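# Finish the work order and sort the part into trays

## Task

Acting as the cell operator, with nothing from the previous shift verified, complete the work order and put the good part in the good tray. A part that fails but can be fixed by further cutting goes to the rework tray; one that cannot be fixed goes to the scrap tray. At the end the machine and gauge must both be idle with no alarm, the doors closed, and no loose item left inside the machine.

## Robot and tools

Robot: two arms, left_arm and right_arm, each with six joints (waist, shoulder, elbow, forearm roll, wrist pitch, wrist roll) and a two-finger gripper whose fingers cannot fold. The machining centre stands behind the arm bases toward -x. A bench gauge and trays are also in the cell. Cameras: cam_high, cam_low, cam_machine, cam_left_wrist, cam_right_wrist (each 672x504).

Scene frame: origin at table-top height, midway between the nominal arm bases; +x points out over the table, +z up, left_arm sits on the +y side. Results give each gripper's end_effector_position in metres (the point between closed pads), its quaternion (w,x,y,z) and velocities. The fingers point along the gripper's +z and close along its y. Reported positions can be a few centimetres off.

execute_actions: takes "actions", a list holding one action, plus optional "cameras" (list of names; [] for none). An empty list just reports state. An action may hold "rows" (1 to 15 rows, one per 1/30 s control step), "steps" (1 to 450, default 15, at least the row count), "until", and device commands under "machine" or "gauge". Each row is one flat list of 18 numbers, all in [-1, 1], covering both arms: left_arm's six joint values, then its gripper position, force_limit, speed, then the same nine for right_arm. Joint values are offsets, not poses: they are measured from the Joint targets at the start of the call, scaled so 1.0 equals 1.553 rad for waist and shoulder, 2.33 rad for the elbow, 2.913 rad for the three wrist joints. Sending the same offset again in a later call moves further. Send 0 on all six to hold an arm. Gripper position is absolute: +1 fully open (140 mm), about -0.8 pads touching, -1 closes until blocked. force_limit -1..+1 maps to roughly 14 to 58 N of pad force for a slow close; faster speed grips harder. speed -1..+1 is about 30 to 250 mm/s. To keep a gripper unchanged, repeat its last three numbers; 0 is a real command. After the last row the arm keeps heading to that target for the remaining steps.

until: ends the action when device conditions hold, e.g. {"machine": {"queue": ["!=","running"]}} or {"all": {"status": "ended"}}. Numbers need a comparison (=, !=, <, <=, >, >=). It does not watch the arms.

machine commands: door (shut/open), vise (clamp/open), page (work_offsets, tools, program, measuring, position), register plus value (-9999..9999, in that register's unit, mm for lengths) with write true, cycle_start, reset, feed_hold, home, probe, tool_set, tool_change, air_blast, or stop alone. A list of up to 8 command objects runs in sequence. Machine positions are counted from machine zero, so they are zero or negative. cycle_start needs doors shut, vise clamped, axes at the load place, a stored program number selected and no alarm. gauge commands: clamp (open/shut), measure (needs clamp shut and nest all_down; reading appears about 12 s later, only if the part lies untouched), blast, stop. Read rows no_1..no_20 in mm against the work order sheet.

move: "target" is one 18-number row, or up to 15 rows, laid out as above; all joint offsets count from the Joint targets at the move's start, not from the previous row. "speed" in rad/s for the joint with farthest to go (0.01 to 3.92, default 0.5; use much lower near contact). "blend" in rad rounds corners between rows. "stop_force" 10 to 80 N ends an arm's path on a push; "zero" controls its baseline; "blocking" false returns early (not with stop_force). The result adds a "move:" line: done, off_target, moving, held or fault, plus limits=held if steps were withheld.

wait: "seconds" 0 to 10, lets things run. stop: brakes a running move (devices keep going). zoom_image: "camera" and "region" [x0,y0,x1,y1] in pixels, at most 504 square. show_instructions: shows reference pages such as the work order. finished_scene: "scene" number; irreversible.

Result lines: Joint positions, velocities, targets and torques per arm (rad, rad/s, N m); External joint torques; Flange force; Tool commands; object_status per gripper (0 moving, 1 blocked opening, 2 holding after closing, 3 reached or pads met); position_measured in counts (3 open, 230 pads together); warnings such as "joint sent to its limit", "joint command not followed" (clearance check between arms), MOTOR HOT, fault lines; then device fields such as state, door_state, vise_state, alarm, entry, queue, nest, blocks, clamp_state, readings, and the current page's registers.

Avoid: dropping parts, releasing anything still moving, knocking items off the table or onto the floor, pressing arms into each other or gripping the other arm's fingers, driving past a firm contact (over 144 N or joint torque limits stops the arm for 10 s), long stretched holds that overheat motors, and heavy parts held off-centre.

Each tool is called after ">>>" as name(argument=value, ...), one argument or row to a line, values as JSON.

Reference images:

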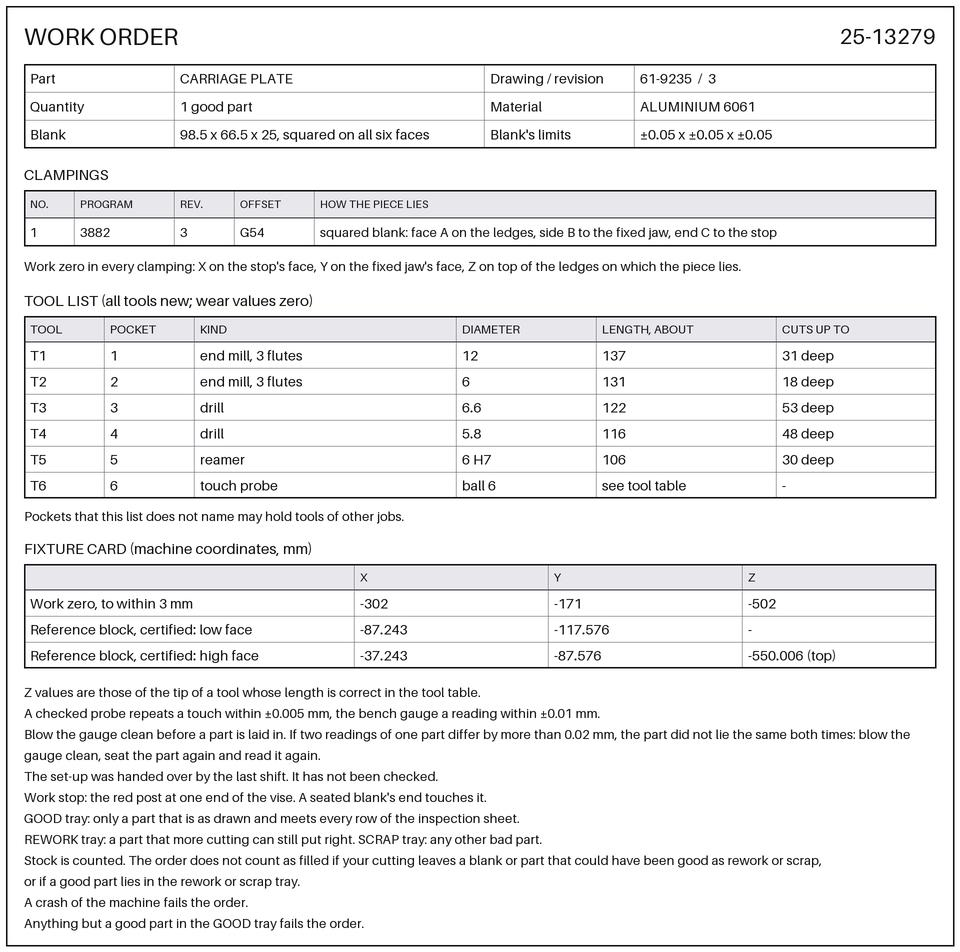

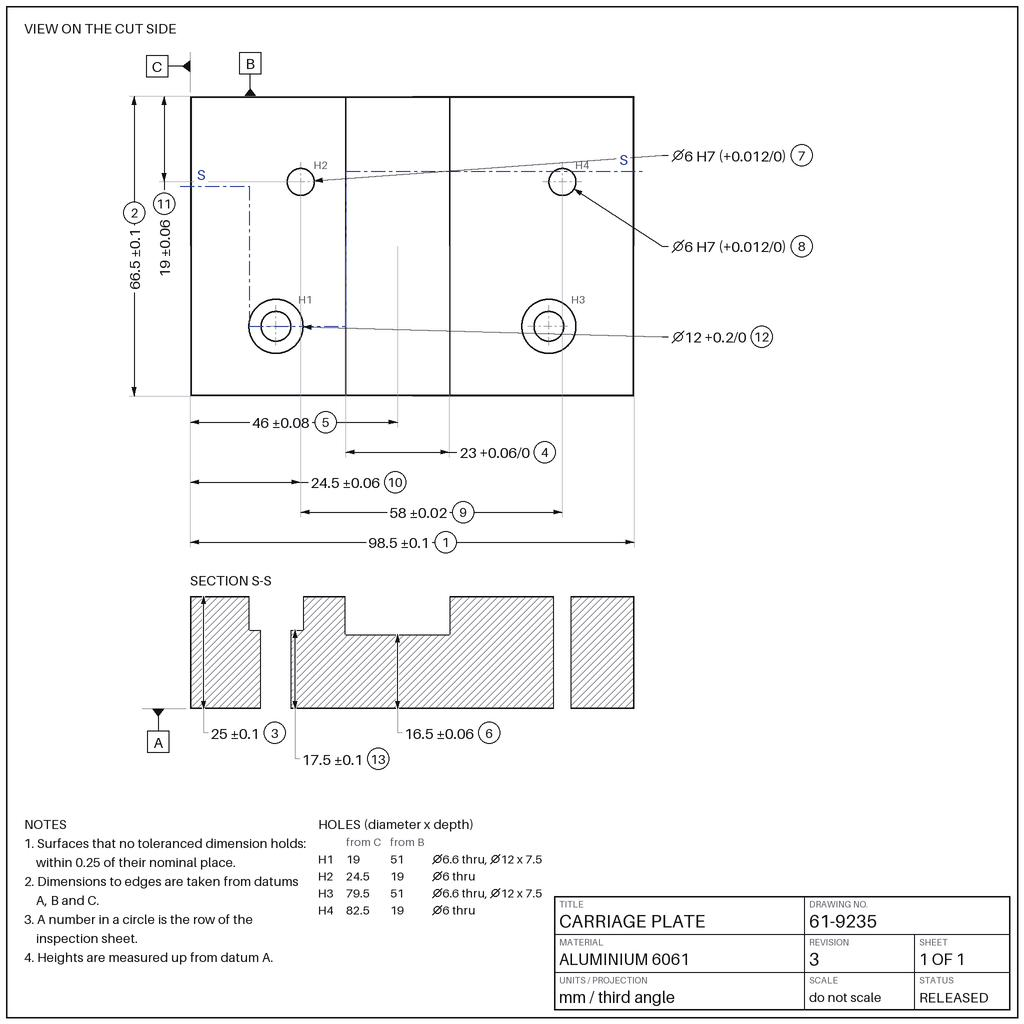

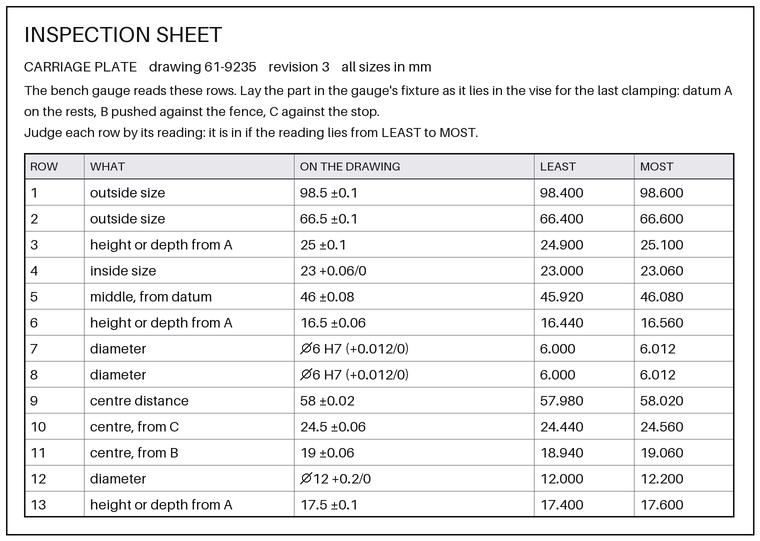

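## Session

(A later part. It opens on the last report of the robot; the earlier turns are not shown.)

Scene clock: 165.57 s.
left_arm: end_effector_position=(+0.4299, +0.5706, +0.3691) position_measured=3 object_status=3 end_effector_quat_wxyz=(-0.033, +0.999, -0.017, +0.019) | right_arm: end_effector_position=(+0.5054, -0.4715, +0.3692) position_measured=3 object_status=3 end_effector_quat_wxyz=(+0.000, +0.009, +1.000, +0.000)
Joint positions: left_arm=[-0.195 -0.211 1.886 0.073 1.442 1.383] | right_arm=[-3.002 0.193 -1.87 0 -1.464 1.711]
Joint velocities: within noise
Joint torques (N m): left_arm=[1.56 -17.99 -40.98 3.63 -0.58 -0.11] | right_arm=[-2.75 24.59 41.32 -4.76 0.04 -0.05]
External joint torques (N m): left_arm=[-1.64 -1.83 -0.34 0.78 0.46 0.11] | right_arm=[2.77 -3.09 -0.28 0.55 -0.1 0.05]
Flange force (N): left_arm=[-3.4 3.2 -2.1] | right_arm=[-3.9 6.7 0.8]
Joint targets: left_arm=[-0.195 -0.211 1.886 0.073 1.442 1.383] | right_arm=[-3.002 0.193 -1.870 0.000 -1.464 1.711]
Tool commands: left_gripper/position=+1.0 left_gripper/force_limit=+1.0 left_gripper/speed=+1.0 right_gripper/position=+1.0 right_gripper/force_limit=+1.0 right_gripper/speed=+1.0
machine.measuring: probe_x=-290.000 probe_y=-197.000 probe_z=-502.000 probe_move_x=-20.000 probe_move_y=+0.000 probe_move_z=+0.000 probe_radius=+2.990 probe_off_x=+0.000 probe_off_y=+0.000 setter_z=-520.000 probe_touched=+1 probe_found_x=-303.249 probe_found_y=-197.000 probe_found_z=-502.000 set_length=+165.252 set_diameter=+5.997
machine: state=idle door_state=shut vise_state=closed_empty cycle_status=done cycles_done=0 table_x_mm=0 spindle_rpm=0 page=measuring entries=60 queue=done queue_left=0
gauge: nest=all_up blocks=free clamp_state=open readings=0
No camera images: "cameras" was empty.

>>> execute_actions(
  actions=[
    {"machine": [{"register":"probe_x","value":-230,"write":true},{"register":"probe_y","value":-174,"write":true},{"register":"probe_z","value":-497,"write":true},{"register":"probe_move_x","value":0,"write":true},{"register":"probe_move_z","value":-9,"write":true},{"probe":true,"page":"measuring"}], "steps": 450, "until": {"machine":{"queue":["!=","running"]}}},
  ],
  cameras=[],
)

>>> execute_actions(
  actions=[
    {"machine": [{"register":"probe_x","value":-285,"write":true},{"probe":true,"page":"measuring"}], "steps": 450, "until": {"machine":{"queue":["!=","running"]}}},
  ],
  cameras=[],
)

Scene clock: 176.67 s.
left_arm: end_effector_position=(+0.4299, +0.5706, +0.3691) position_measured=3 object_status=3 end_effector_quat_wxyz=(-0.033, +0.999, -0.017, +0.019) | right_arm: end_effector_position=(+0.5054, -0.4715, +0.3692) position_measured=3 object_status=3 end_effector_quat_wxyz=(+0.000, +0.009, +1.000, +0.000)
Joint positions: left_arm=[-0.195 -0.211 1.886 0.073 1.442 1.383] | right_arm=[-3.002 0.193 -1.87 0 -1.464 1.711]
Joint velocities: within noise
Joint torques (N m): left_arm=[1.67 -17.99 -41.09 3.66 -0.53 -0.03] | right_arm=[-2.12 24.25 41.48 -4.72 0 0.04]
External joint torques (N m): left_arm=[-1.76 -1.8 -0.22 0.75 0.41 0.03] | right_arm=[1.98 -2.69 -0.38 0.49 -0.05 -0.04]
Flange force (N): left_arm=[-3.6 3.7 -1.8] | right_arm=[-3.4 4.6 1.0]
Joint targets: left_arm=[-0.195 -0.211 1.886 0.073 1.442 1.383] | right_arm=[-3.002 0.193 -1.870 0.000 -1.464 1.711]
Tool commands: left_gripper/position=+1.0 left_gripper/force_limit=+1.0 left_gripper/speed=+1.0 right_gripper/position=+1.0 right_gripper/force_limit=+1.0 right_gripper/speed=+1.0
machine.measuring: probe_x=-230.000 probe_y=-174.000 probe_z=-497.000 probe_move_x=+0.000 probe_move_y=+0.000 probe_move_z=-9.000 probe_radius=+2.990 probe_off_x=+0.000 probe_off_y=+0.000 setter_z=-520.000 probe_touched=+1 probe_found_x=-230.000 probe_found_y=-174.000 probe_found_z=-502.801 set_length=+165.252 set_diameter=+5.997
machine: state=idle door_state=shut vise_state=closed_empty cycle_status=done cycles_done=0 table_x_mm=0 spindle_rpm=0 page=measuring entries=66 queue=done queue_left=0
gauge: nest=all_up blocks=free clamp_state=open readings=0
No camera images: "cameras" was empty.

Scene clock: 184.03 s.
left_arm: end_effector_position=(+0.4299, +0.5706, +0.3691) position_measured=3 object_status=3 end_effector_quat_wxyz=(-0.033, +0.999, -0.017, +0.019) | right_arm: end_effector_position=(+0.5054, -0.4715, +0.3692) position_measured=3 object_status=3 end_effector_quat_wxyz=(+0.000, +0.009, +1.000, +0.000)
Joint positions: left_arm=[-0.195 -0.211 1.886 0.073 1.442 1.383] | right_arm=[-3.002 0.193 -1.87 0 -1.464 1.711]
Joint velocities: within noise
Joint torques (N m): left_arm=[1.5 -17.87 -41.08 3.67 -0.54 -0.08] | right_arm=[-1.6 23.95 40.89 -4.73 -0.02 0.04]
External joint torques (N m): left_arm=[-1.58 -1.99 -0.24 0.75 0.42 0.08] | right_arm=[1.47 -2.36 0.15 0.52 -0.04 -0.04]
Flange force (N): left_arm=[-3.8 3.2 -1.9] | right_arm=[-3.7 3.5 0.1]
Joint targets: left_arm=[-0.195 -0.211 1.886 0.073 1.442 1.383] | right_arm=[-3.002 0.193 -1.870 0.000 -1.464 1.711]
Tool commands: left_gripper/position=+1.0 left_gripper/force_limit=+1.0 left_gripper/speed=+1.0 right_gripper/position=+1.0 right_gripper/force_limit=+1.0 right_gripper/speed=+1.0
machine.measuring: probe_x=-285.000 probe_y=-174.000 probe_z=-497.000 probe_move_x=+0.000 probe_move_y=+0.000 probe_move_z=-9.000 probe_radius=+2.990 probe_off_x=+0.000 probe_off_y=+0.000 setter_z=-520.000 probe_touched=+1 probe_found_x=-285.000 probe_found_y=-174.000 probe_found_z=-502.801 set_length=+165.252 set_diameter=+5.997
machine: state=idle door_state=shut vise_state=closed_empty cycle_status=done cycles_done=0 table_x_mm=0 spindle_rpm=0 page=measuring entries=68 queue=done queue_left=0
gauge: nest=all_up blocks=free clamp_state=open readings=0
No camera images: "cameras" was empty.

>>> execute_actions(
  actions=[
    {"machine": [{"register":"tool_call","value":1,"write":true},{"tool_change":true},{"tool_set":true,"page":"measuring"}], "steps": 450, "until": {"machine":{"queue":["!=","running"]}}},
  ],
  cameras=[],
)

>>> execute_actions(
  actions=[
    {"steps": 450, "until": {"machine":{"queue":["!=","running"]}}},
  ],
  cameras=[],
)

>>> execute_actions(
  actions=[
    {"machine": [{"register":"tool_call","value":2,"write":true},{"tool_change":true},{"tool_set":true,"page":"measuring"}], "steps": 450, "until": {"machine":{"queue":["!=","running"]}}},
  ],
  cameras=[],
)

>>> execute_actions(
  actions=[
    {"steps": 450, "until": {"machine":{"queue":["!=","running"]}}},
  ],
  cameras=[],
)

>>> execute_actions(
  actions=[
    {"machine": [{"register":"tool_call","value":3,"write":true},{"tool_change":true},{"tool_set":true,"page":"measuring"}], "steps": 450, "until": {"machine":{"queue":["!=","running"]}}},
  ],
  cameras=[],
)

>>> execute_actions(
  actions=[
    {"steps": 450, "until": {"machine":{"queue":["!=","running"]}}},
  ],
  cameras=[],
)

>>> execute_actions(
  actions=[
    {"machine": [{"register":"tool_call","value":4,"write":true},{"tool_change":true},{"tool_set":true,"page":"measuring"}], "steps": 450, "until": {"machine":{"queue":["!=","running"]}}},
  ],
  cameras=[],
)

>>> execute_actions(
  actions=[
    {"steps": 450, "until": {"machine":{"queue":["!=","running"]}}},
  ],
  cameras=[],
)

>>> execute_actions(
  actions=[
    {"machine": [{"register":"tool_call","value":5,"write":true},{"tool_change":true},{"tool_set":true,"page":"measuring"}], "steps": 450, "until": {"machine":{"queue":["!=","running"]}}},
  ],
  cameras=[],
)

>>> execute_actions(
  actions=[
    {"steps": 450, "until": {"machine":{"queue":["!=","running"]}}},
  ],
  cameras=[],
)

Scene clock: 209.17 s.
left_arm: end_effector_position=(+0.4299, +0.5706, +0.3691) position_measured=3 object_status=3 end_effector_quat_wxyz=(-0.033, +0.999, -0.017, +0.019) | right_arm: end_effector_position=(+0.5054, -0.4715, +0.3692) position_measured=3 object_status=3 end_effector_quat_wxyz=(+0.000, +0.009, +1.000, +0.000)
Joint positions: left_arm=[-0.195 -0.211 1.886 0.073 1.442 1.383] | right_arm=[-3.002 0.193 -1.87 0 -1.464 1.711]
Joint velocities: within noise
Joint torques (N m): left_arm=[1.88 -17.87 -41.01 3.67 -0.52 -0.04] | right_arm=[-1.68 24.25 41.25 -4.76 0 0.02]
External joint torques (N m): left_arm=[-1.97 -1.95 -0.32 0.75 0.4 0.04] | right_arm=[1.53 -2.51 -0.13 0.53 -0.05 -0.02]
Flange force (N): left_arm=[-3.8 4.2 -2.0] | right_arm=[-3.6 3.7 0.6]
Joint targets: left_arm=[-0.195 -0.211 1.886 0.073 1.442 1.383] | right_arm=[-3.002 0.193 -1.870 0.000 -1.464 1.711]
Tool commands: left_gripper/position=+1.0 left_gripper/force_limit=+1.0 left_gripper/speed=+1.0 right_gripper/position=+1.0 right_gripper/force_limit=+1.0 right_gripper/speed=+1.0
machine.measuring: probe_x=-285.000 probe_y=-174.000 probe_z=-497.000 probe_move_x=+0.000 probe_move_y=+0.000 probe_move_z=-9.000 probe_radius=+2.990 probe_off_x=+0.000 probe_off_y=+0.000 setter_z=-520.000 probe_touched=+1 probe_found_x=-285.000 probe_found_y=-174.000 probe_found_z=-502.801 set_length=+165.252 set_diameter=+5.997
machine: state=busy door_state=shut vise_state=closed_empty cycle_status=moving cycles_done=0 table_x_mm=325 spindle_rpm=0 page=measuring entries=71 queue=running queue_left=0
gauge: nest=all_up blocks=free clamp_state=open readings=0
No camera images: "cameras" was empty.

Scene clock: 218.43 s.
left_arm: end_effector_position=(+0.4299, +0.5706, +0.3691) position_measured=3 object_status=3 end_effector_quat_wxyz=(-0.033, +0.999, -0.017, +0.019) | right_arm: end_effector_position=(+0.5054, -0.4715, +0.3692) position_measured=3 object_status=3 end_effector_quat_wxyz=(+0.000, +0.009, +1.000, +0.000)
Joint positions: left_arm=[-0.195 -0.211 1.886 0.073 1.442 1.383] | right_arm=[-3.002 0.193 -1.87 0 -1.464 1.711]
Joint velocities: within noise
Joint torques (N m): left_arm=[1.72 -17.58 -41.01 3.72 -0.54 -0.08] | right_arm=[-2.22 24.36 41.27 -4.67 0 0.02]
External joint torques (N m): left_arm=[-1.81 -2.27 -0.32 0.69 0.42 0.08] | right_arm=[2.23 -2.83 -0.19 0.45 -0.05 -0.02]
Flange force (N): left_arm=[-4.3 3.6 -2.1] | right_arm=[-3.8 5.3 0.7]
Joint targets: left_arm=[-0.195 -0.211 1.886 0.073 1.442 1.383] | right_arm=[-3.002 0.193 -1.870 0.000 -1.464 1.711]
Tool commands: left_gripper/position=+1.0 left_gripper/force_limit=+1.0 left_gripper/speed=+1.0 right_gripper/position=+1.0 right_gripper/force_limit=+1.0 right_gripper/speed=+1.0
machine.measuring: probe_x=-285.000 probe_y=-174.000 probe_z=-497.000 probe_move_x=+0.000 probe_move_y=+0.000 probe_move_z=-9.000 probe_radius=+2.990 probe_off_x=+0.000 probe_off_y=+0.000 setter_z=-520.000 probe_touched=+1 probe_found_x=-285.000 probe_found_y=-174.000 probe_found_z=-502.801 set_length=+137.107 set_diameter=+11.991
machine: state=idle door_state=shut vise_state=closed_empty cycle_status=done cycles_done=0 table_x_mm=0 spindle_rpm=0 page=measuring entries=71 queue=done queue_left=0
gauge: nest=all_up blocks=free clamp_state=open readings=0
No camera images: "cameras" was empty.

Scene clock: 233.63 s.
left_arm: end_effector_position=(+0.4299, +0.5706, +0.3691) position_measured=3 object_status=3 end_effector_quat_wxyz=(-0.033, +0.999, -0.017, +0.019) | right_arm: end_effector_position=(+0.5054, -0.4715, +0.3692) position_measured=3 object_status=3 end_effector_quat_wxyz=(+0.000, +0.009, +1.000, +0.000)
Joint positions: left_arm=[-0.195 -0.211 1.886 0.073 1.442 1.383] | right_arm=[-3.002 0.193 -1.87 0 -1.464 1.711]
Joint velocities: within noise
Joint torques (N m): left_arm=[1.36 -17.69 -40.83 3.7 -0.54 -0.11] | right_arm=[-1.34 23.94 41.45 -4.75 -0.01 0.1]
External joint torques (N m): left_arm=[-1.47 -2.13 -0.49 0.71 0.42 0.11] | right_arm=[1.31 -2.57 -0.36 0.52 -0.04 -0.1]
Flange force (N): left_arm=[-3.6 2.8 -2.3] | right_arm=[-3.4 3.0 1.0]
Joint targets: left_arm=[-0.195 -0.211 1.886 0.073 1.442 1.383] | right_arm=[-3.002 0.193 -1.870 0.000 -1.464 1.711]
Tool commands: left_gripper/position=+1.0 left_gripper/force_limit=+1.0 left_gripper/speed=+1.0 right_gripper/position=+1.0 right_gripper/force_limit=+1.0 right_gripper/speed=+1.0
machine.measuring: probe_x=-285.000 probe_y=-174.000 probe_z=-497.000 probe_move_x=+0.000 probe_move_y=+0.000 probe_move_z=-9.000 probe_radius=+2.990 probe_off_x=+0.000 probe_off_y=+0.000 setter_z=-520.000 probe_touched=+1 probe_found_x=-285.000 probe_found_y=-174.000 probe_found_z=-502.801 set_length=+137.107 set_diameter=+11.991
machine: state=busy door_state=shut vise_state=closed_empty cycle_status=moving cycles_done=0 table_x_mm=325 spindle_rpm=0 page=measuring entries=74 queue=running queue_left=0
gauge: nest=all_up blocks=free clamp_state=open readings=0
No camera images: "cameras" was empty.

Scene clock: 243.53 s.
left_arm: end_effector_position=(+0.4299, +0.5706, +0.3691) position_measured=3 object_status=3 end_effector_quat_wxyz=(-0.033, +0.999, -0.017, +0.019) | right_arm: end_effector_position=(+0.5054, -0.4715, +0.3692) position_measured=3 object_status=3 end_effector_quat_wxyz=(+0.000, +0.009, +1.000, +0.000)
Joint positions: left_arm=[-0.195 -0.211 1.886 0.073 1.442 1.383] | right_arm=[-3.002 0.193 -1.87 0 -1.464 1.711]
Joint velocities: within noise
Joint torques (N m): left_arm=[1.48 -17.91 -40.97 3.64 -0.59 -0.08] | right_arm=[-1.47 23.55 41.45 -4.75 0.03 -0.01]
External joint torques (N m): left_arm=[-1.57 -1.94 -0.35 0.76 0.47 0.08] | right_arm=[1.37 -2.25 -0.45 0.54 -0.08 0.01]
Flange force (N): left_arm=[-3.6 3.1 -2.1] | right_arm=[-2.7 3.3 1.0]
Joint targets: left_arm=[-0.195 -0.211 1.886 0.073 1.442 1.383] | right_arm=[-3.002 0.193 -1.870 0.000 -1.464 1.711]
Tool commands: left_gripper/position=+1.0 left_gripper/force_limit=+1.0 left_gripper/speed=+1.0 right_gripper/position=+1.0 right_gripper/force_limit=+1.0 right_gripper/speed=+1.0
machine.measuring: probe_x=-285.000 probe_y=-174.000 probe_z=-497.000 probe_move_x=+0.000 probe_move_y=+0.000 probe_move_z=-9.000 probe_radius=+2.990 probe_off_x=+0.000 probe_off_y=+0.000 setter_z=-520.000 probe_touched=+1 probe_found_x=-285.000 probe_found_y=-174.000 probe_found_z=-502.801 set_length=+130.794 set_diameter=+5.992
machine: state=idle door_state=shut vise_state=closed_empty cycle_status=done cycles_done=0 table_x_mm=0 spindle_rpm=0 page=measuring entries=74 queue=done queue_left=0
gauge: nest=all_up blocks=free clamp_state=open readings=0
No camera images: "cameras" was empty.

Scene clock: 258.73 s.
left_arm: end_effector_position=(+0.4299, +0.5706, +0.3691) position_measured=3 object_status=3 end_effector_quat_wxyz=(-0.033, +0.999, -0.017, +0.019) | right_arm: end_effector_position=(+0.5054, -0.4715, +0.3692) position_measured=3 object_status=3 end_effector_quat_wxyz=(+0.000, +0.009, +1.000, +0.000)
Joint positions: left_arm=[-0.195 -0.211 1.886 0.073 1.442 1.383] | right_arm=[-3.002 0.193 -1.87 0 -1.464 1.711]
Joint velocities: within noise
Joint torques (N m): left_arm=[1.84 -17.79 -40.97 3.63 -0.53 -0.03] | right_arm=[-2.35 24.28 41.3 -4.76 0.01 -0.03]
External joint torques (N m): left_arm=[-1.93 -2.05 -0.35 0.78 0.41 0.02] | right_arm=[2.32 -2.72 -0.21 0.53 -0.06 0.02]
Flange force (N): left_arm=[-3.9 4.1 -2.1] | right_arm=[-3.5 5.6 0.7]
Joint targets: left_arm=[-0.195 -0.211 1.886 0.073 1.442 1.383] | right_arm=[-3.002 0.193 -1.870 0.000 -1.464 1.711]
Tool commands: left_gripper/position=+1.0 left_gripper/force_limit=+1.0 left_gripper/speed=+1.0 right_gripper/position=+1.0 right_gripper/force_limit=+1.0 right_gripper/speed=+1.0
machine.measuring: probe_x=-285.000 probe_y=-174.000 probe_z=-497.000 probe_move_x=+0.000 probe_move_y=+0.000 probe_move_z=-9.000 probe_radius=+2.990 probe_off_x=+0.000 probe_off_y=+0.000 setter_z=-520.000 probe_touched=+1 probe_found_x=-285.000 probe_found_y=-174.000 probe_found_z=-502.801 set_length=+130.794 set_diameter=+5.992
machine: state=busy door_state=shut vise_state=closed_empty cycle_status=moving cycles_done=0 table_x_mm=325 spindle_rpm=0 page=measuring entries=77 queue=running queue_left=0
gauge: nest=all_up blocks=free clamp_state=open readings=0
No camera images: "cameras" was empty.

Scene clock: 268.83 s.
left_arm: end_effector_position=(+0.4299, +0.5706, +0.3691) position_measured=3 object_status=3 end_effector_quat_wxyz=(-0.033, +0.999, -0.017, +0.019) | right_arm: end_effector_position=(+0.5054, -0.4715, +0.3692) position_measured=3 object_status=3 end_effector_quat_wxyz=(+0.000, +0.009, +1.000, +0.000)
Joint positions: left_arm=[-0.195 -0.211 1.886 0.073 1.442 1.383] | right_arm=[-3.002 0.193 -1.87 0 -1.464 1.711]
Joint velocities: within noise
Joint torques (N m): left_arm=[1.93 -18 -40.99 3.68 -0.53 -0.08] | right_arm=[-1.73 24.11 41.24 -4.7 0 0.04]
External joint torques (N m): left_arm=[-2 -1.83 -0.35 0.73 0.41 0.08] | right_arm=[1.62 -2.71 -0.22 0.48 -0.05 -0.04]
Flange force (N): left_arm=[-3.6 4.1 -2.1] | right_arm=[-3.7 3.9 0.8]
Joint targets: left_arm=[-0.195 -0.211 1.886 0.073 1.442 1.383] | right_arm=[-3.002 0.193 -1.870 0.000 -1.464 1.711]
Tool commands: left_gripper/position=+1.0 left_gripper/force_limit=+1.0 left_gripper/speed=+1.0 right_gripper/position=+1.0 right_gripper/force_limit=+1.0 right_gripper/speed=+1.0
machine.measuring: probe_x=-285.000 probe_y=-174.000 probe_z=-497.000 probe_move_x=+0.000 probe_move_y=+0.000 probe_move_z=-9.000 probe_radius=+2.990 probe_off_x=+0.000 probe_off_y=+0.000 setter_z=-520.000 probe_touched=+1 probe_found_x=-285.000 probe_found_y=-174.000 probe_found_z=-502.801 set_length=+122.027 set_diameter=+6.597
machine: state=idle door_state=shut vise_state=closed_empty cycle_status=done cycles_done=0 table_x_mm=0 spindle_rpm=0 page=measuring entries=77 queue=done queue_left=0
gauge: nest=all_up blocks=free clamp_state=open readings=0
No camera images: "cameras" was empty.

Scene clock: 284.03 s.
left_arm: end_effector_position=(+0.4299, +0.5706, +0.3691) position_measured=3 object_status=3 end_effector_quat_wxyz=(-0.033, +0.999, -0.017, +0.019) | right_arm: end_effector_position=(+0.5054, -0.4715, +0.3692) position_measured=3 object_status=3 end_effector_quat_wxyz=(+0.000, +0.009, +1.000, +0.000)
Joint positions: left_arm=[-0.195 -0.211 1.886 0.073 1.442 1.383] | right_arm=[-3.002 0.193 -1.87 0 -1.464 1.711]
Joint velocities: within noise
Joint torques (N m): left_arm=[1.69 -18.13 -41.05 3.66 -0.52 -0.09] | right_arm=[-1.99 24.15 41.54 -4.66 0.06 -0.01]
External joint torques (N m): left_arm=[-1.76 -1.68 -0.27 0.75 0.4 0.09] | right_arm=[1.94 -2.71 -0.48 0.44 -0.11 0.01]
Flange force (N): left_arm=[-3.3 3.6 -1.8] | right_arm=[-3.3 4.7 1.1]
Joint targets: left_arm=[-0.195 -0.211 1.886 0.073 1.442 1.383] | right_arm=[-3.002 0.193 -1.870 0.000 -1.464 1.711]
Tool commands: left_gripper/position=+1.0 left_gripper/force_limit=+1.0 left_gripper/speed=+1.0 right_gripper/position=+1.0 right_gripper/force_limit=+1.0 right_gripper/speed=+1.0
machine.measuring: probe_x=-285.000 probe_y=-174.000 probe_z=-497.000 probe_move_x=+0.000 probe_move_y=+0.000 probe_move_z=-9.000 probe_radius=+2.990 probe_off_x=+0.000 probe_off_y=+0.000 setter_z=-520.000 probe_touched=+1 probe_found_x=-285.000 probe_found_y=-174.000 probe_found_z=-502.801 set_length=+122.027 set_diameter=+6.597
machine: state=busy door_state=shut vise_state=closed_empty cycle_status=moving cycles_done=0 table_x_mm=325 spindle_rpm=0 page=measuring entries=80 queue=running queue_left=0
gauge: nest=all_up blocks=free clamp_state=open readings=0
No camera images: "cameras" was empty.

Scene clock: 294.37 s.
left_arm: end_effector_position=(+0.4299, +0.5706, +0.3691) position_measured=3 object_status=3 end_effector_quat_wxyz=(-0.033, +0.999, -0.017, +0.019) | right_arm: end_effector_position=(+0.5054, -0.4715, +0.3692) position_measured=3 object_status=3 end_effector_quat_wxyz=(+0.000, +0.009, +1.000, +0.000)
Joint positions: left_arm=[-0.195 -0.211 1.886 0.073 1.442 1.383] | right_arm=[-3.002 0.193 -1.87 0 -1.464 1.711]
Joint velocities: within noise
Joint torques (N m): left_arm=[1.75 -18.19 -41.03 3.67 -0.53 -0.08] | right_arm=[-1.36 24.4 41.26 -4.9 -0.01 -0.02]
External joint torques (N m): left_arm=[-1.85 -1.63 -0.29 0.73 0.41 0.08] | right_arm=[1.28 -2.9 -0.18 0.67 -0.04 0.02]
Flange force (N): left_arm=[-3.2 3.8 -1.9] | right_arm=[-4.2 3.2 0.7]
Joint targets: left_arm=[-0.195 -0.211 1.886 0.073 1.442 1.383] | right_arm=[-3.002 0.193 -1.870 0.000 -1.464 1.711]
Tool commands: left_gripper/position=+1.0 left_gripper/force_limit=+1.0 left_gripper/speed=+1.0 right_gripper/position=+1.0 right_gripper/force_limit=+1.0 right_gripper/speed=+1.0
machine.measuring: probe_x=-285.000 probe_y=-174.000 probe_z=-497.000 probe_move_x=+0.000 probe_move_y=+0.000 probe_move_z=-9.000 probe_radius=+2.990 probe_off_x=+0.000 probe_off_y=+0.000 setter_z=-520.000 probe_touched=+1 probe_found_x=-285.000 probe_found_y=-174.000 probe_found_z=-502.801 set_length=+115.515 set_diameter=+5.800
machine: state=idle door_state=shut vise_state=closed_empty cycle_status=done cycles_done=0 table_x_mm=0 spindle_rpm=0 page=measuring entries=80 queue=done queue_left=0
gauge: nest=all_up blocks=free clamp_state=open readings=0
No camera images: "cameras" was empty.

Scene clock: 309.57 s.
left_arm: end_effector_position=(+0.4299, +0.5706, +0.3691) position_measured=3 object_status=3 end_effector_quat_wxyz=(-0.033, +0.999, -0.017, +0.019) | right_arm: end_effector_position=(+0.5054, -0.4715, +0.3692) position_measured=3 object_status=3 end_effector_quat_wxyz=(+0.000, +0.009, +1.000, +0.000)
Joint positions: left_arm=[-0.195 -0.211 1.886 0.073 1.442 1.383] | right_arm=[-3.002 0.193 -1.87 0 -1.464 1.711]
Joint velocities: within noise
Joint torques (N m): left_arm=[2.04 -18.25 -40.95 3.67 -0.53 -0.07] | right_arm=[-0.95 23.71 41.49 -4.82 0.03 -0.01]
External joint torques (N m): left_arm=[-2.11 -1.6 -0.36 0.74 0.41 0.07] | right_arm=[0.94 -2.22 -0.42 0.6 -0.08 0.01]
Flange force (N): left_arm=[-3.2 4.5 -2.1] | right_arm=[-2.8 2.3 1.0]
Joint targets: left_arm=[-0.195 -0.211 1.886 0.073 1.442 1.383] | right_arm=[-3.002 0.193 -1.870 0.000 -1.464 1.711]
Tool commands: left_gripper/position=+1.0 left_gripper/force_limit=+1.0 left_gripper/speed=+1.0 right_gripper/position=+1.0 right_gripper/force_limit=+1.0 right_gripper/speed=+1.0
machine.measuring: probe_x=-285.000 probe_y=-174.000 probe_z=-497.000 probe_move_x=+0.000 probe_move_y=+0.000 probe_move_z=-9.000 probe_radius=+2.990 probe_off_x=+0.000 probe_off_y=+0.000 setter_z=-520.000 probe_touched=+1 probe_found_x=-285.000 probe_found_y=-174.000 probe_found_z=-502.801 set_length=+115.515 set_diameter=+5.800
machine: state=busy door_state=shut vise_state=closed_empty cycle_status=moving cycles_done=0 table_x_mm=325 spindle_rpm=0 page=measuring entries=83 queue=running queue_left=0
gauge: nest=all_up blocks=free clamp_state=open readings=0
No camera images: "cameras" was empty.

Scene clock: 320.13 s.
left_arm: end_effector_position=(+0.4299, +0.5706, +0.3691) position_measured=3 object_status=3 end_effector_quat_wxyz=(-0.033, +0.999, -0.017, +0.019) | right_arm: end_effector_position=(+0.5054, -0.4715, +0.3692) position_measured=3 object_status=3 end_effector_quat_wxyz=(+0.000, +0.009, +1.000, +0.000)
Joint positions: left_arm=[-0.195 -0.211 1.886 0.073 1.442 1.383] | right_arm=[-3.002 0.193 -1.87 0 -1.464 1.711]
Joint velocities: within noise
Joint torques (N m): left_arm=[1.63 -17.86 -41.09 3.67 -0.53 -0.09] | right_arm=[-1.91 24.44 41.31 -4.74 0 0.04]
External joint torques (N m): left_arm=[-1.72 -2 -0.23 0.74 0.42 0.08] | right_arm=[1.86 -2.98 -0.27 0.51 -0.05 -0.04]
Flange force (N): left_arm=[-3.9 3.5 -1.9] | right_arm=[-4.0 4.4 0.9]
Joint targets: left_arm=[-0.195 -0.211 1.886 0.073 1.442 1.383] | right_arm=[-3.002 0.193 -1.870 0.000 -1.464 1.711]
Tool commands: left_gripper/position=+1.0 left_gripper/force_limit=+1.0 left_gripper/speed=+1.0 right_gripper/position=+1.0 right_gripper/force_limit=+1.0 right_gripper/speed=+1.0
machine.measuring: probe_x=-285.000 probe_y=-174.000 probe_z=-497.000 probe_move_x=+0.000 probe_move_y=+0.000 probe_move_z=-9.000 probe_radius=+2.990 probe_off_x=+0.000 probe_off_y=+0.000 setter_z=-520.000 probe_touched=+1 probe_found_x=-285.000 probe_found_y=-174.000 probe_found_z=-502.801 set_length=+106.340 set_diameter=+6.006
machine: state=idle door_state=shut vise_state=closed_empty cycle_status=done cycles_done=0 table_x_mm=0 spindle_rpm=0 page=measuring entries=83 queue=done queue_left=0
gauge: nest=all_up blocks=free clamp_state=open readings=0
No camera images: "cameras" was empty.

>>> execute_actions(
  actions=[
    {"machine": [{"register":"tool_call","value":6,"write":true},{"tool_change":true},{"register":"probe_y","value":-160,"write":true},{"register":"probe_x","value":-265,"write":true},{"register":"probe_z","value":-475,"write":true},{"register":"probe_move_z","value":-25,"write":true},{"probe":true,"page":"measuring"}], "steps": 450, "until": {"machine":{"queue":["!=","running"]}}},
  ],
  cameras=[],
)

>>> execute_actions(
  actions=[
    {"steps": 450, "until": {"machine":{"queue":["!=","running"]}}},
  ],
  cameras=[],
)

Scene clock: 370.47 s.
left_arm: end_effector_position=(+0.4299, +0.5706, +0.3691) position_measured=3 object_status=3 end_effector_quat_wxyz=(-0.033, +0.999, -0.017, +0.019) | right_arm: end_effector_position=(+0.5054, -0.4715, +0.3692) position_measured=3 object_status=3 end_effector_quat_wxyz=(+0.000, +0.009, +1.000, +0.000)
Joint positions: left_arm=[-0.195 -0.211 1.886 0.073 1.442 1.383] | right_arm=[-3.002 0.193 -1.87 0 -1.464 1.711]
Joint velocities: within noise
Joint torques (N m): left_arm=[1.6 -17.94 -41.13 3.63 -0.53 -0.04] | right_arm=[-1.68 23.96 41.32 -4.71 0.02 0.02]
External joint torques (N m): left_arm=[-1.67 -1.9 -0.2 0.78 0.41 0.04] | right_arm=[1.56 -2.65 -0.33 0.49 -0.06 -0.02]
Flange force (N): left_arm=[-3.7 3.5 -1.8] | right_arm=[-3.5 3.7 0.9]
Joint targets: left_arm=[-0.195 -0.211 1.886 0.073 1.442 1.383] | right_arm=[-3.002 0.193 -1.870 0.000 -1.464 1.711]
Tool commands: left_gripper/position=+1.0 left_gripper/force_limit=+1.0 left_gripper/speed=+1.0 right_gripper/position=+1.0 right_gripper/force_limit=+1.0 right_gripper/speed=+1.0
machine.measuring: probe_x=-265.000 probe_y=-160.000 probe_z=-475.000 probe_move_x=+0.000 probe_move_y=+0.000 probe_move_z=-25.000 probe_radius=+2.990 probe_off_x=+0.000 probe_off_y=+0.000 setter_z=-520.000 probe_touched=+1 probe_found_x=-265.000 probe_found_y=-160.000 probe_found_z=-492.799 set_length=+106.340 set_diameter=+6.006
machine: state=idle door_state=shut vise_state=closed_empty cycle_status=done cycles_done=0 table_x_mm=0 spindle_rpm=0 page=measuring entries=90 queue=done queue_left=0
gauge: nest=all_up blocks=free clamp_state=open readings=0
No camera images: "cameras" was empty.

Scene clock: 370.70 s.
left_arm: end_effector_position=(+0.4299, +0.5706, +0.3691) position_measured=3 object_status=3 end_effector_quat_wxyz=(-0.033, +0.999, -0.017, +0.019) | right_arm: end_effector_position=(+0.5054, -0.4715, +0.3692) position_measured=3 object_status=3 end_effector_quat_wxyz=(+0.000, +0.009, +1.000, +0.000)
Joint positions: left_arm=[-0.195 -0.211 1.886 0.073 1.442 1.383] | right_arm=[-3.002 0.193 -1.87 0 -1.464 1.711]
Joint velocities: within noise
Joint torques (N m): left_arm=[1.59 -18.06 -41.07 3.66 -0.54 -0.08] | right_arm=[-1.84 23.79 41.39 -4.7 -0.01 0.03]
External joint torques (N m): left_arm=[-1.68 -1.76 -0.24 0.75 0.43 0.08] | right_arm=[1.73 -1.95 -0.25 0.47 -0.05 -0.03]
Flange force (N): left_arm=[-3.4 3.4 -1.8] | right_arm=[-2.4 4.0 0.7]
Joint targets: left_arm=[-0.195 -0.211 1.886 0.073 1.442 1.383] | right_arm=[-3.002 0.193 -1.870 0.000 -1.464 1.711]
Tool commands: left_gripper/position=+1.0 left_gripper/force_limit=+1.0 left_gripper/speed=+1.0 right_gripper/position=+1.0 right_gripper/force_limit=+1.0 right_gripper/speed=+1.0
machine.measuring: probe_x=-265.000 probe_y=-160.000 probe_z=-475.000 probe_move_x=+0.000 probe_move_y=+0.000 probe_move_z=-25.000 probe_radius=+2.990 probe_off_x=+0.000 probe_off_y=+0.000 setter_z=-520.000 probe_touched=+1 probe_found_x=-265.000 probe_found_y=-160.000 probe_found_z=-492.799 set_length=+106.340 set_diameter=+6.006
machine: state=idle door_state=shut vise_state=closed_empty cycle_status=done cycles_done=0 table_x_mm=0 spindle_rpm=0 page=measuring entries=90 queue=done queue_left=0
gauge: nest=all_up blocks=free clamp_state=open readings=0
No camera images: "cameras" was empty.

>>> execute_actions(
  actions=[
    {"machine": [{"door":"open"},{"vise":"open"}], "gauge":{"blast":true}, "steps": 5},
  ],
  cameras=[],
)

>>> move(
  target=[0,0,0,0,0,0,1,1,1, 0.2711,0.0762,-0.03665,0,-0.0115,-0.3948,1,1,1],
  speed=0.6,
)

Scene clock: 384.70 s.
left_arm: end_effector_position=(+0.4299, +0.5706, +0.3691) position_measured=3 object_status=3 end_effector_quat_wxyz=(-0.033, +0.999, -0.017, +0.019) | right_arm: end_effector_position=(+0.5054, -0.4715, +0.3692) position_measured=3 object_status=3 end_effector_quat_wxyz=(+0.000, +0.009, +1.000, +0.000)
Joint positions: left_arm=[-0.195 -0.211 1.886 0.073 1.442 1.383] | right_arm=[-3.002 0.193 -1.87 0 -1.464 1.711]
Joint velocities: within noise
Joint torques (N m): left_arm=[2.1 -17.85 -40.91 3.67 -0.49 -0.1] | right_arm=[-1.73 24.96 41.38 -4.79 0.07 -0.07]
External joint torques (N m): left_arm=[-2.18 -1.99 -0.42 0.74 0.37 0.1] | right_arm=[1.66 -3.53 -0.32 0.57 -0.12 0.07]
Flange force (N): left_arm=[-3.8 4.5 -2.2] | right_arm=[-4.9 4.3 1.0]
Joint targets: left_arm=[-0.195 -0.211 1.886 0.073 1.442 1.383] | right_arm=[-3.002 0.193 -1.870 0.000 -1.464 1.711]
Tool commands: left_gripper/position=+1.0 left_gripper/force_limit=+1.0 left_gripper/speed=+1.0 right_gripper/position=+1.0 right_gripper/force_limit=+1.0 right_gripper/speed=+1.0
machine.measuring: probe_x=-265.000 probe_y=-160.000 probe_z=-475.000 probe_move_x=+0.000 probe_move_y=+0.000 probe_move_z=-25.000 probe_radius=+2.990 probe_off_x=+0.000 probe_off_y=+0.000 setter_z=-520.000 probe_touched=+1 probe_found_x=-265.000 probe_found_y=-160.000 probe_found_z=-492.799 set_length=+106.340 set_diameter=+6.006
machine: state=idle door_state=between vise_state=closed_empty cycle_status=done cycles_done=0 table_x_mm=0 spindle_rpm=0 page=measuring entries=90 queue=running queue_left=1
gauge: nest=all_up blocks=free clamp_state=open state=busy message=taken readings=0
No camera images: "cameras" was empty.

Scene clock: 387.20 s.
left_arm: end_effector_position=(+0.4299, +0.5706, +0.3691) position_measured=3 object_status=3 end_effector_quat_wxyz=(-0.033, +0.999, -0.017, +0.019) | right_arm: end_effector_position=(+0.3999, -0.3300, +0.3693) position_measured=3 object_status=3 end_effector_quat_wxyz=(+0.000, +0.701, -0.714, +0.000)
Joint positions: left_arm=[-0.195 -0.211 1.886 0.073 1.442 1.383] | right_arm=[-2.581 0.311 -1.955 0 -1.498 0.561]
Joint velocities: within noise
Joint torques (N m): left_arm=[1.81 -17.74 -40.84 3.68 -0.56 -0.1] | right_arm=[-2.06 12.79 41.8 -4.8 0.03 -0.26]
External joint torques (N m): left_arm=[-1.92 -2.03 -0.47 0.72 0.44 0.1] | right_arm=[1.93 -3.01 -0.65 0.51 -0.06 0.26]
Flange force (N): left_arm=[-3.7 3.9 -2.3] | right_arm=[-7.0 -0.8 1.4]
Joint targets: left_arm=[-0.195 -0.211 1.886 0.073 1.442 1.383] | right_arm=[-2.581 0.311 -1.955 0.000 -1.497 0.561]
machine.measuring: probe_x=-265.000 probe_y=-160.000 probe_z=-475.000 probe_move_x=+0.000 probe_move_y=+0.000 probe_move_z=-25.000 probe_radius=+2.990 probe_off_x=+0.000 probe_off_y=+0.000 setter_z=-520.000 probe_touched=+1 probe_found_x=-265.000 probe_found_y=-160.000 probe_found_z=-492.799 set_length=+106.340 set_diameter=+6.006
machine: state=idle door_state=open vise_state=open cycle_status=done cycles_done=0 table_x_mm=0 spindle_rpm=0 page=measuring entries=90 queue=done queue_left=0
gauge: nest=all_up blocks=free clamp_state=open message=taken readings=0
move: done

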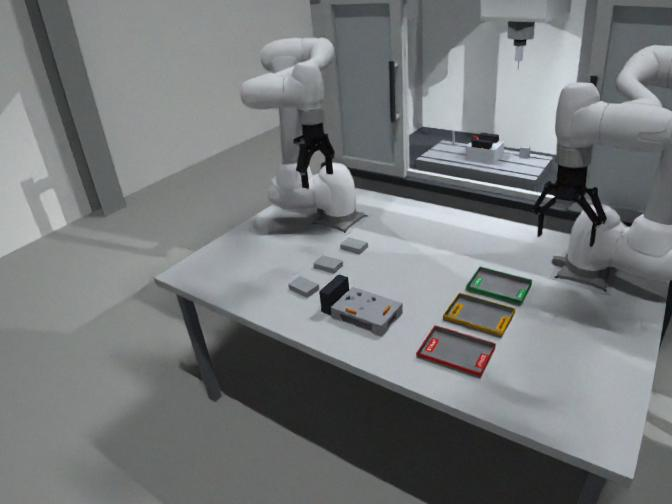

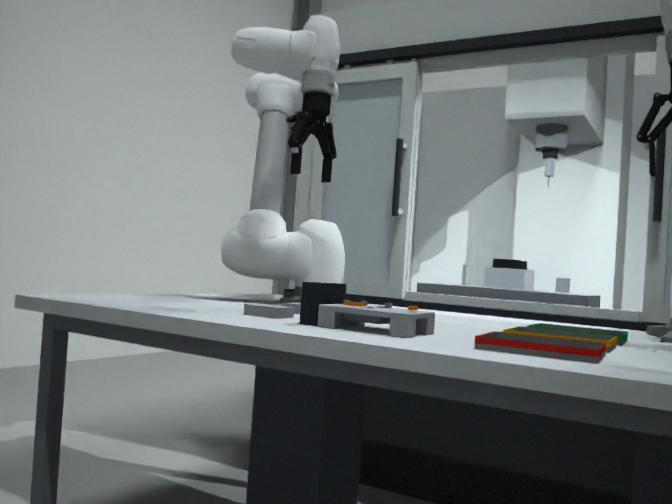

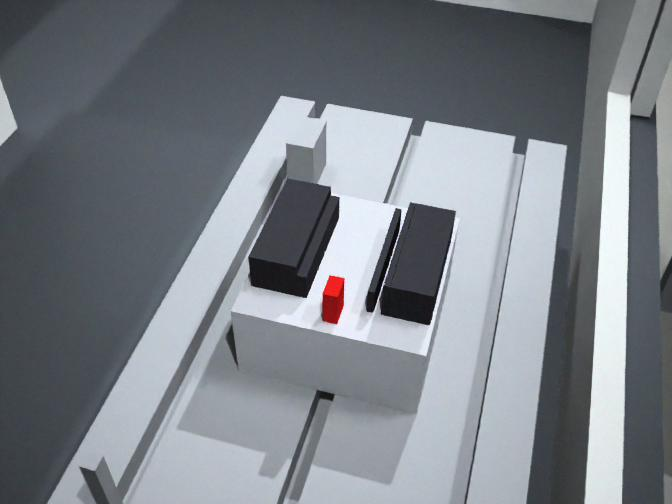

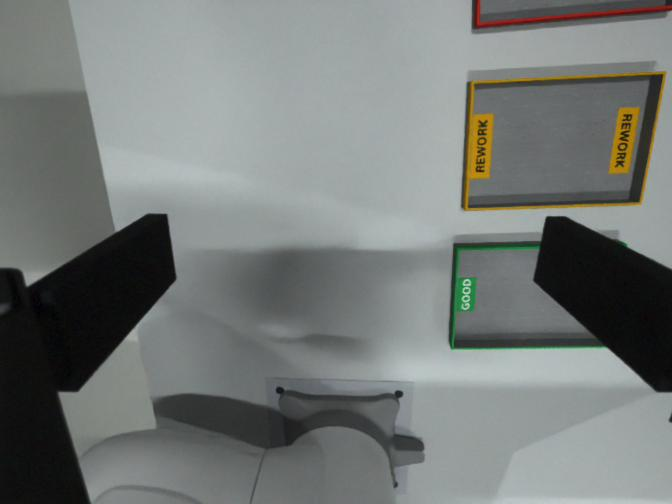

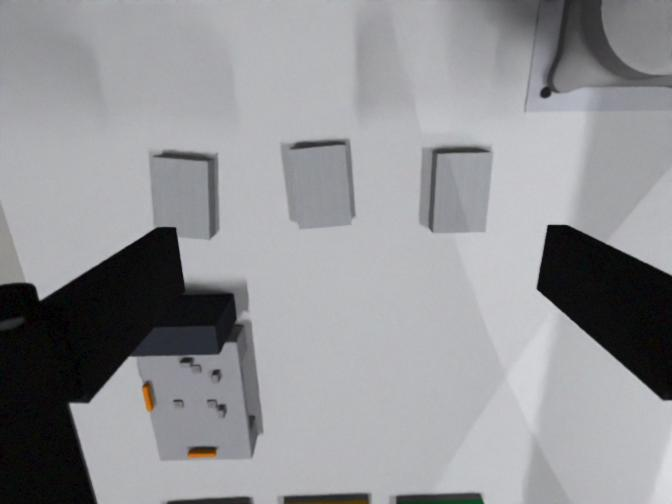

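>>> zoom_image(
  camera="cam_right_wrist",
  region=[120, 120, 520, 480],
)

Scaled by 1.260 from the camera's 672x504 image, which has a finer 960x720 frame.

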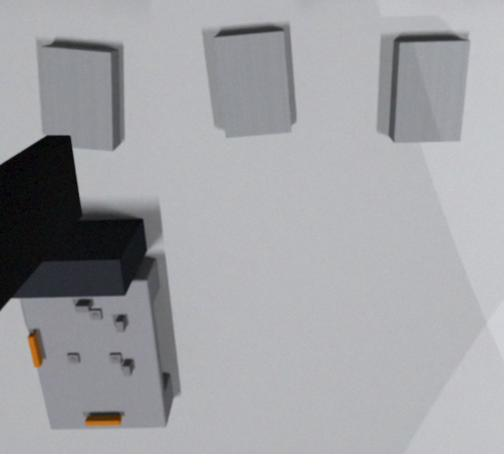

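>>> move(
  target=[0,0,0,0,0,0,1,1,1, 0.03155,-0.0838,-0.0945,0,0.12005,0.01682,1,1,1],
  speed=0.5,
  cameras=["cam_right_wrist","cam_high"],
)

Scene clock: 407.90 s.
left_arm: end_effector_position=(+0.4299, +0.5706, +0.3691) position_measured=3 object_status=3 end_effector_quat_wxyz=(-0.033, +0.999, -0.017, +0.019) | right_arm: end_effector_position=(+0.4166, -0.2971, +0.2001) position_measured=3 object_status=3 end_effector_quat_wxyz=(+0.000, +0.701, -0.714, +0.000)
Joint positions: left_arm=[-0.195 -0.211 1.886 0.073 1.442 1.383] | right_arm=[-2.532 0.181 -2.176 0 -1.148 0.61]
Joint velocities: within noise
Joint torques (N m): left_arm=[2.32 -18.19 -41.07 3.7 -0.55 -0.1] | right_arm=[-2.04 22.23 38.48 -4.38 -0.29 -0.03]
External joint torques (N m): left_arm=[-2.4 -1.62 -0.24 0.72 0.43 0.1] | right_arm=[1.84 -2.6 -0.82 0.45 0.24 0.03]
Flange force (N): left_arm=[-3.5 5.1 -2.0] | right_arm=[-5.7 -0.4 3.7]
Joint targets: left_arm=[-0.195 -0.211 1.886 0.073 1.442 1.383] | right_arm=[-2.532 0.181 -2.176 0.000 -1.148 0.610]
machine.measuring: probe_x=-265.000 probe_y=-160.000 probe_z=-475.000 probe_move_x=+0.000 probe_move_y=+0.000 probe_move_z=-25.000 probe_radius=+2.990 probe_off_x=+0.000 probe_off_y=+0.000 setter_z=-520.000 probe_touched=+1 probe_found_x=-265.000 probe_found_y=-160.000 probe_found_z=-492.799 set_length=+106.340 set_diameter=+6.006
machine: state=idle door_state=open vise_state=open cycle_status=done cycles_done=0 table_x_mm=0 spindle_rpm=0 page=measuring entries=90 queue=done queue_left=0
gauge: nest=all_up blocks=free clamp_state=open message=taken readings=0
move: done
Images, in order (width x height): cam_high 672x504, cam_right_wrist 672x504.

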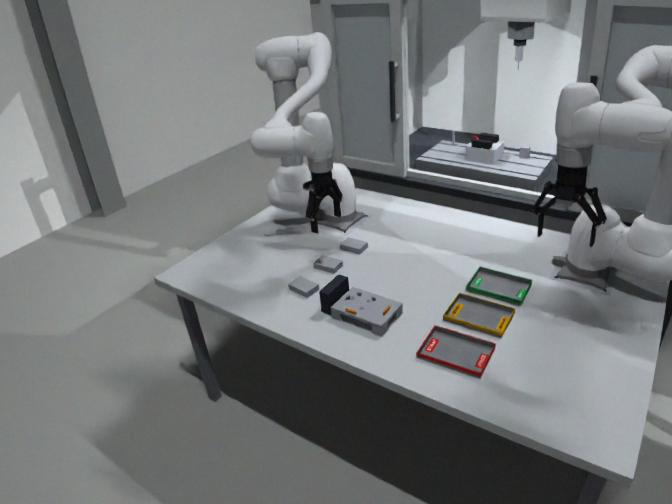

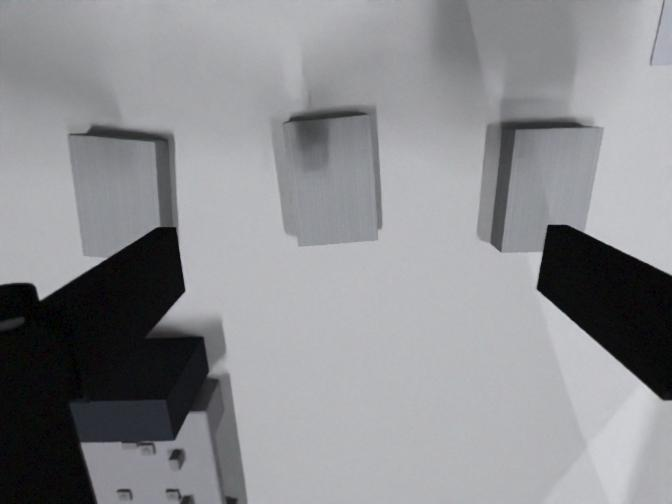

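>>> move(
  target=[0,0,0,0,0,0,1,1,1, -0.2137,-0.0132,-0.0631,0,0.05798,-0.1140,0.15,0,0],
  speed=0.5,
  cameras=["cam_right_wrist"],
)

>>> move(
  target=[0,0,0,0,0,0,1,1,1, 0,-0.0873,-0.0408,0,0.07916,0,0.15,0,0],
  speed=0.05,
  stop_force=12,
  cameras=["cam_right_wrist","cam_low"],
)

Scene clock: 423.20 s.
left_arm: end_effector_position=(+0.4299, +0.5706, +0.3691) position_measured=3 object_status=3 end_effector_quat_wxyz=(-0.033, +0.999, -0.017, +0.019) | right_arm: end_effector_position=(+0.4291, -0.4298, +0.1205) position_measured=110 object_status=3 end_effector_quat_wxyz=(+0.000, +0.701, -0.713, +0.000)
Joint positions: left_arm=[-0.195 -0.211 1.886 0.073 1.442 1.383] | right_arm=[-2.864 0.161 -2.323 0 -0.979 0.278]
Joint velocities: within noise
Joint torques (N m): left_arm=[1.85 -18.13 -41.18 3.71 -0.49 -0.08] | right_arm=[-2.78 20.67 34.75 -4.1 -0.09 -0.19]
External joint torques (N m): left_arm=[-1.94 -1.67 -0.14 0.7 0.37 0.08] | right_arm=[2.81 -2.7 -0.37 0.53 0.07 0.19]
Flange force (N): left_arm=[-3.5 4.0 -1.6] | right_arm=[-8.7 -2.1 3.9]
Joint targets: left_arm=[-0.195 -0.211 1.886 0.073 1.442 1.383] | right_arm=[-2.864 0.161 -2.323 0.000 -0.979 0.278]
machine.measuring: probe_x=-265.000 probe_y=-160.000 probe_z=-475.000 probe_move_x=+0.000 probe_move_y=+0.000 probe_move_z=-25.000 probe_radius=+2.990 probe_off_x=+0.000 probe_off_y=+0.000 setter_z=-520.000 probe_touched=+1 probe_found_x=-265.000 probe_found_y=-160.000 probe_found_z=-492.799 set_length=+106.340 set_diameter=+6.006
machine: state=idle door_state=open vise_state=open cycle_status=done cycles_done=0 table_x_mm=0 spindle_rpm=0 page=measuring entries=90 queue=done queue_left=0
gauge: nest=all_up blocks=free clamp_state=open message=taken readings=0
move: done
Images, in order (width x height): cam_right_wrist 672x504.

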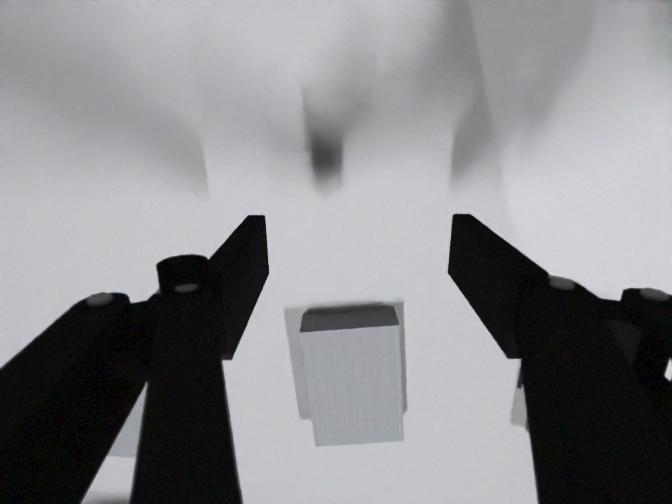

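Scene clock: 428.63 s.
left_arm: end_effector_position=(+0.4299, +0.5706, +0.3691) position_measured=3 object_status=3 end_effector_quat_wxyz=(-0.033, +0.999, -0.017, +0.019) | right_arm: end_effector_position=(+0.4292, -0.4298, +0.0304) position_measured=110 object_status=3 end_effector_quat_wxyz=(+0.000, +0.701, -0.714, +0.000)
Joint positions: left_arm=[-0.195 -0.211 1.886 0.073 1.442 1.383] | right_arm=[-2.864 0.025 -2.418 0 -0.748 0.278]
Joint velocities: within noise
Joint torques (N m): left_arm=[1.78 -17.87 -40.91 3.61 -0.6 -0.06] | right_arm=[-2.04 28.76 28.53 -3.49 0.04 0]
External joint torques (N m): left_arm=[-1.88 -1.99 -0.4 0.79 0.48 0.05] | right_arm=[1.95 -3.22 -0.4 0.56 -0.06 0]
Flange force (N): left_arm=[-3.7 3.9 -2.3] | right_arm=[-6.0 -3.2 6.0]
Joint targets: left_arm=[-0.195 -0.211 1.886 0.073 1.442 1.383] | right_arm=[-2.864 0.025 -2.418 0.000 -0.748 0.278]
machine.measuring: probe_x=-265.000 probe_y=-160.000 probe_z=-475.000 probe_move_x=+0.000 probe_move_y=+0.000 probe_move_z=-25.000 probe_radius=+2.990 probe_off_x=+0.000 probe_off_y=+0.000 setter_z=-520.000 probe_touched=+1 probe_found_x=-265.000 probe_found_y=-160.000 probe_found_z=-492.799 set_length=+106.340 set_diameter=+6.006
machine: state=idle door_state=open vise_state=open cycle_status=done cycles_done=0 table_x_mm=0 spindle_rpm=0 page=measuring entries=90 queue=done queue_left=0
gauge: nest=all_up blocks=free clamp_state=open message=taken readings=0
move: done
Images, in order (width x height): cam_low 672x504, cam_right_wrist 672x504.

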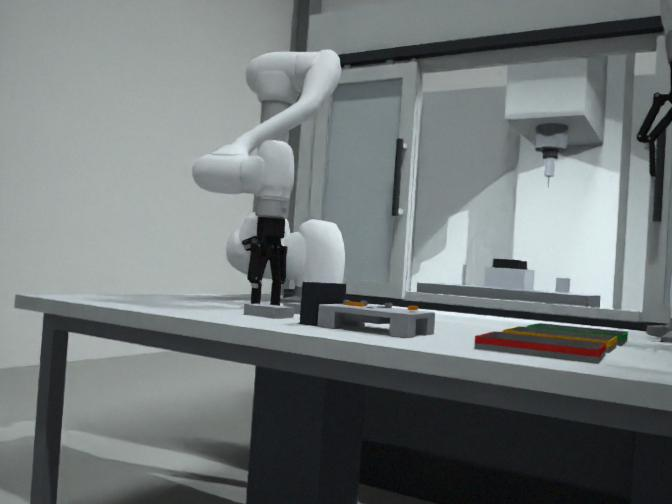

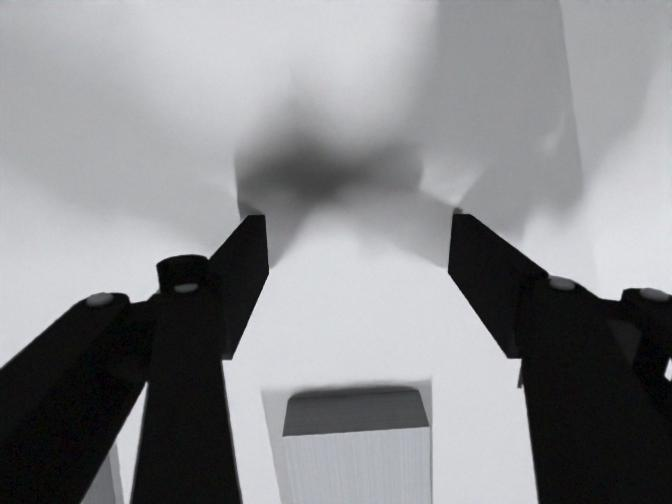

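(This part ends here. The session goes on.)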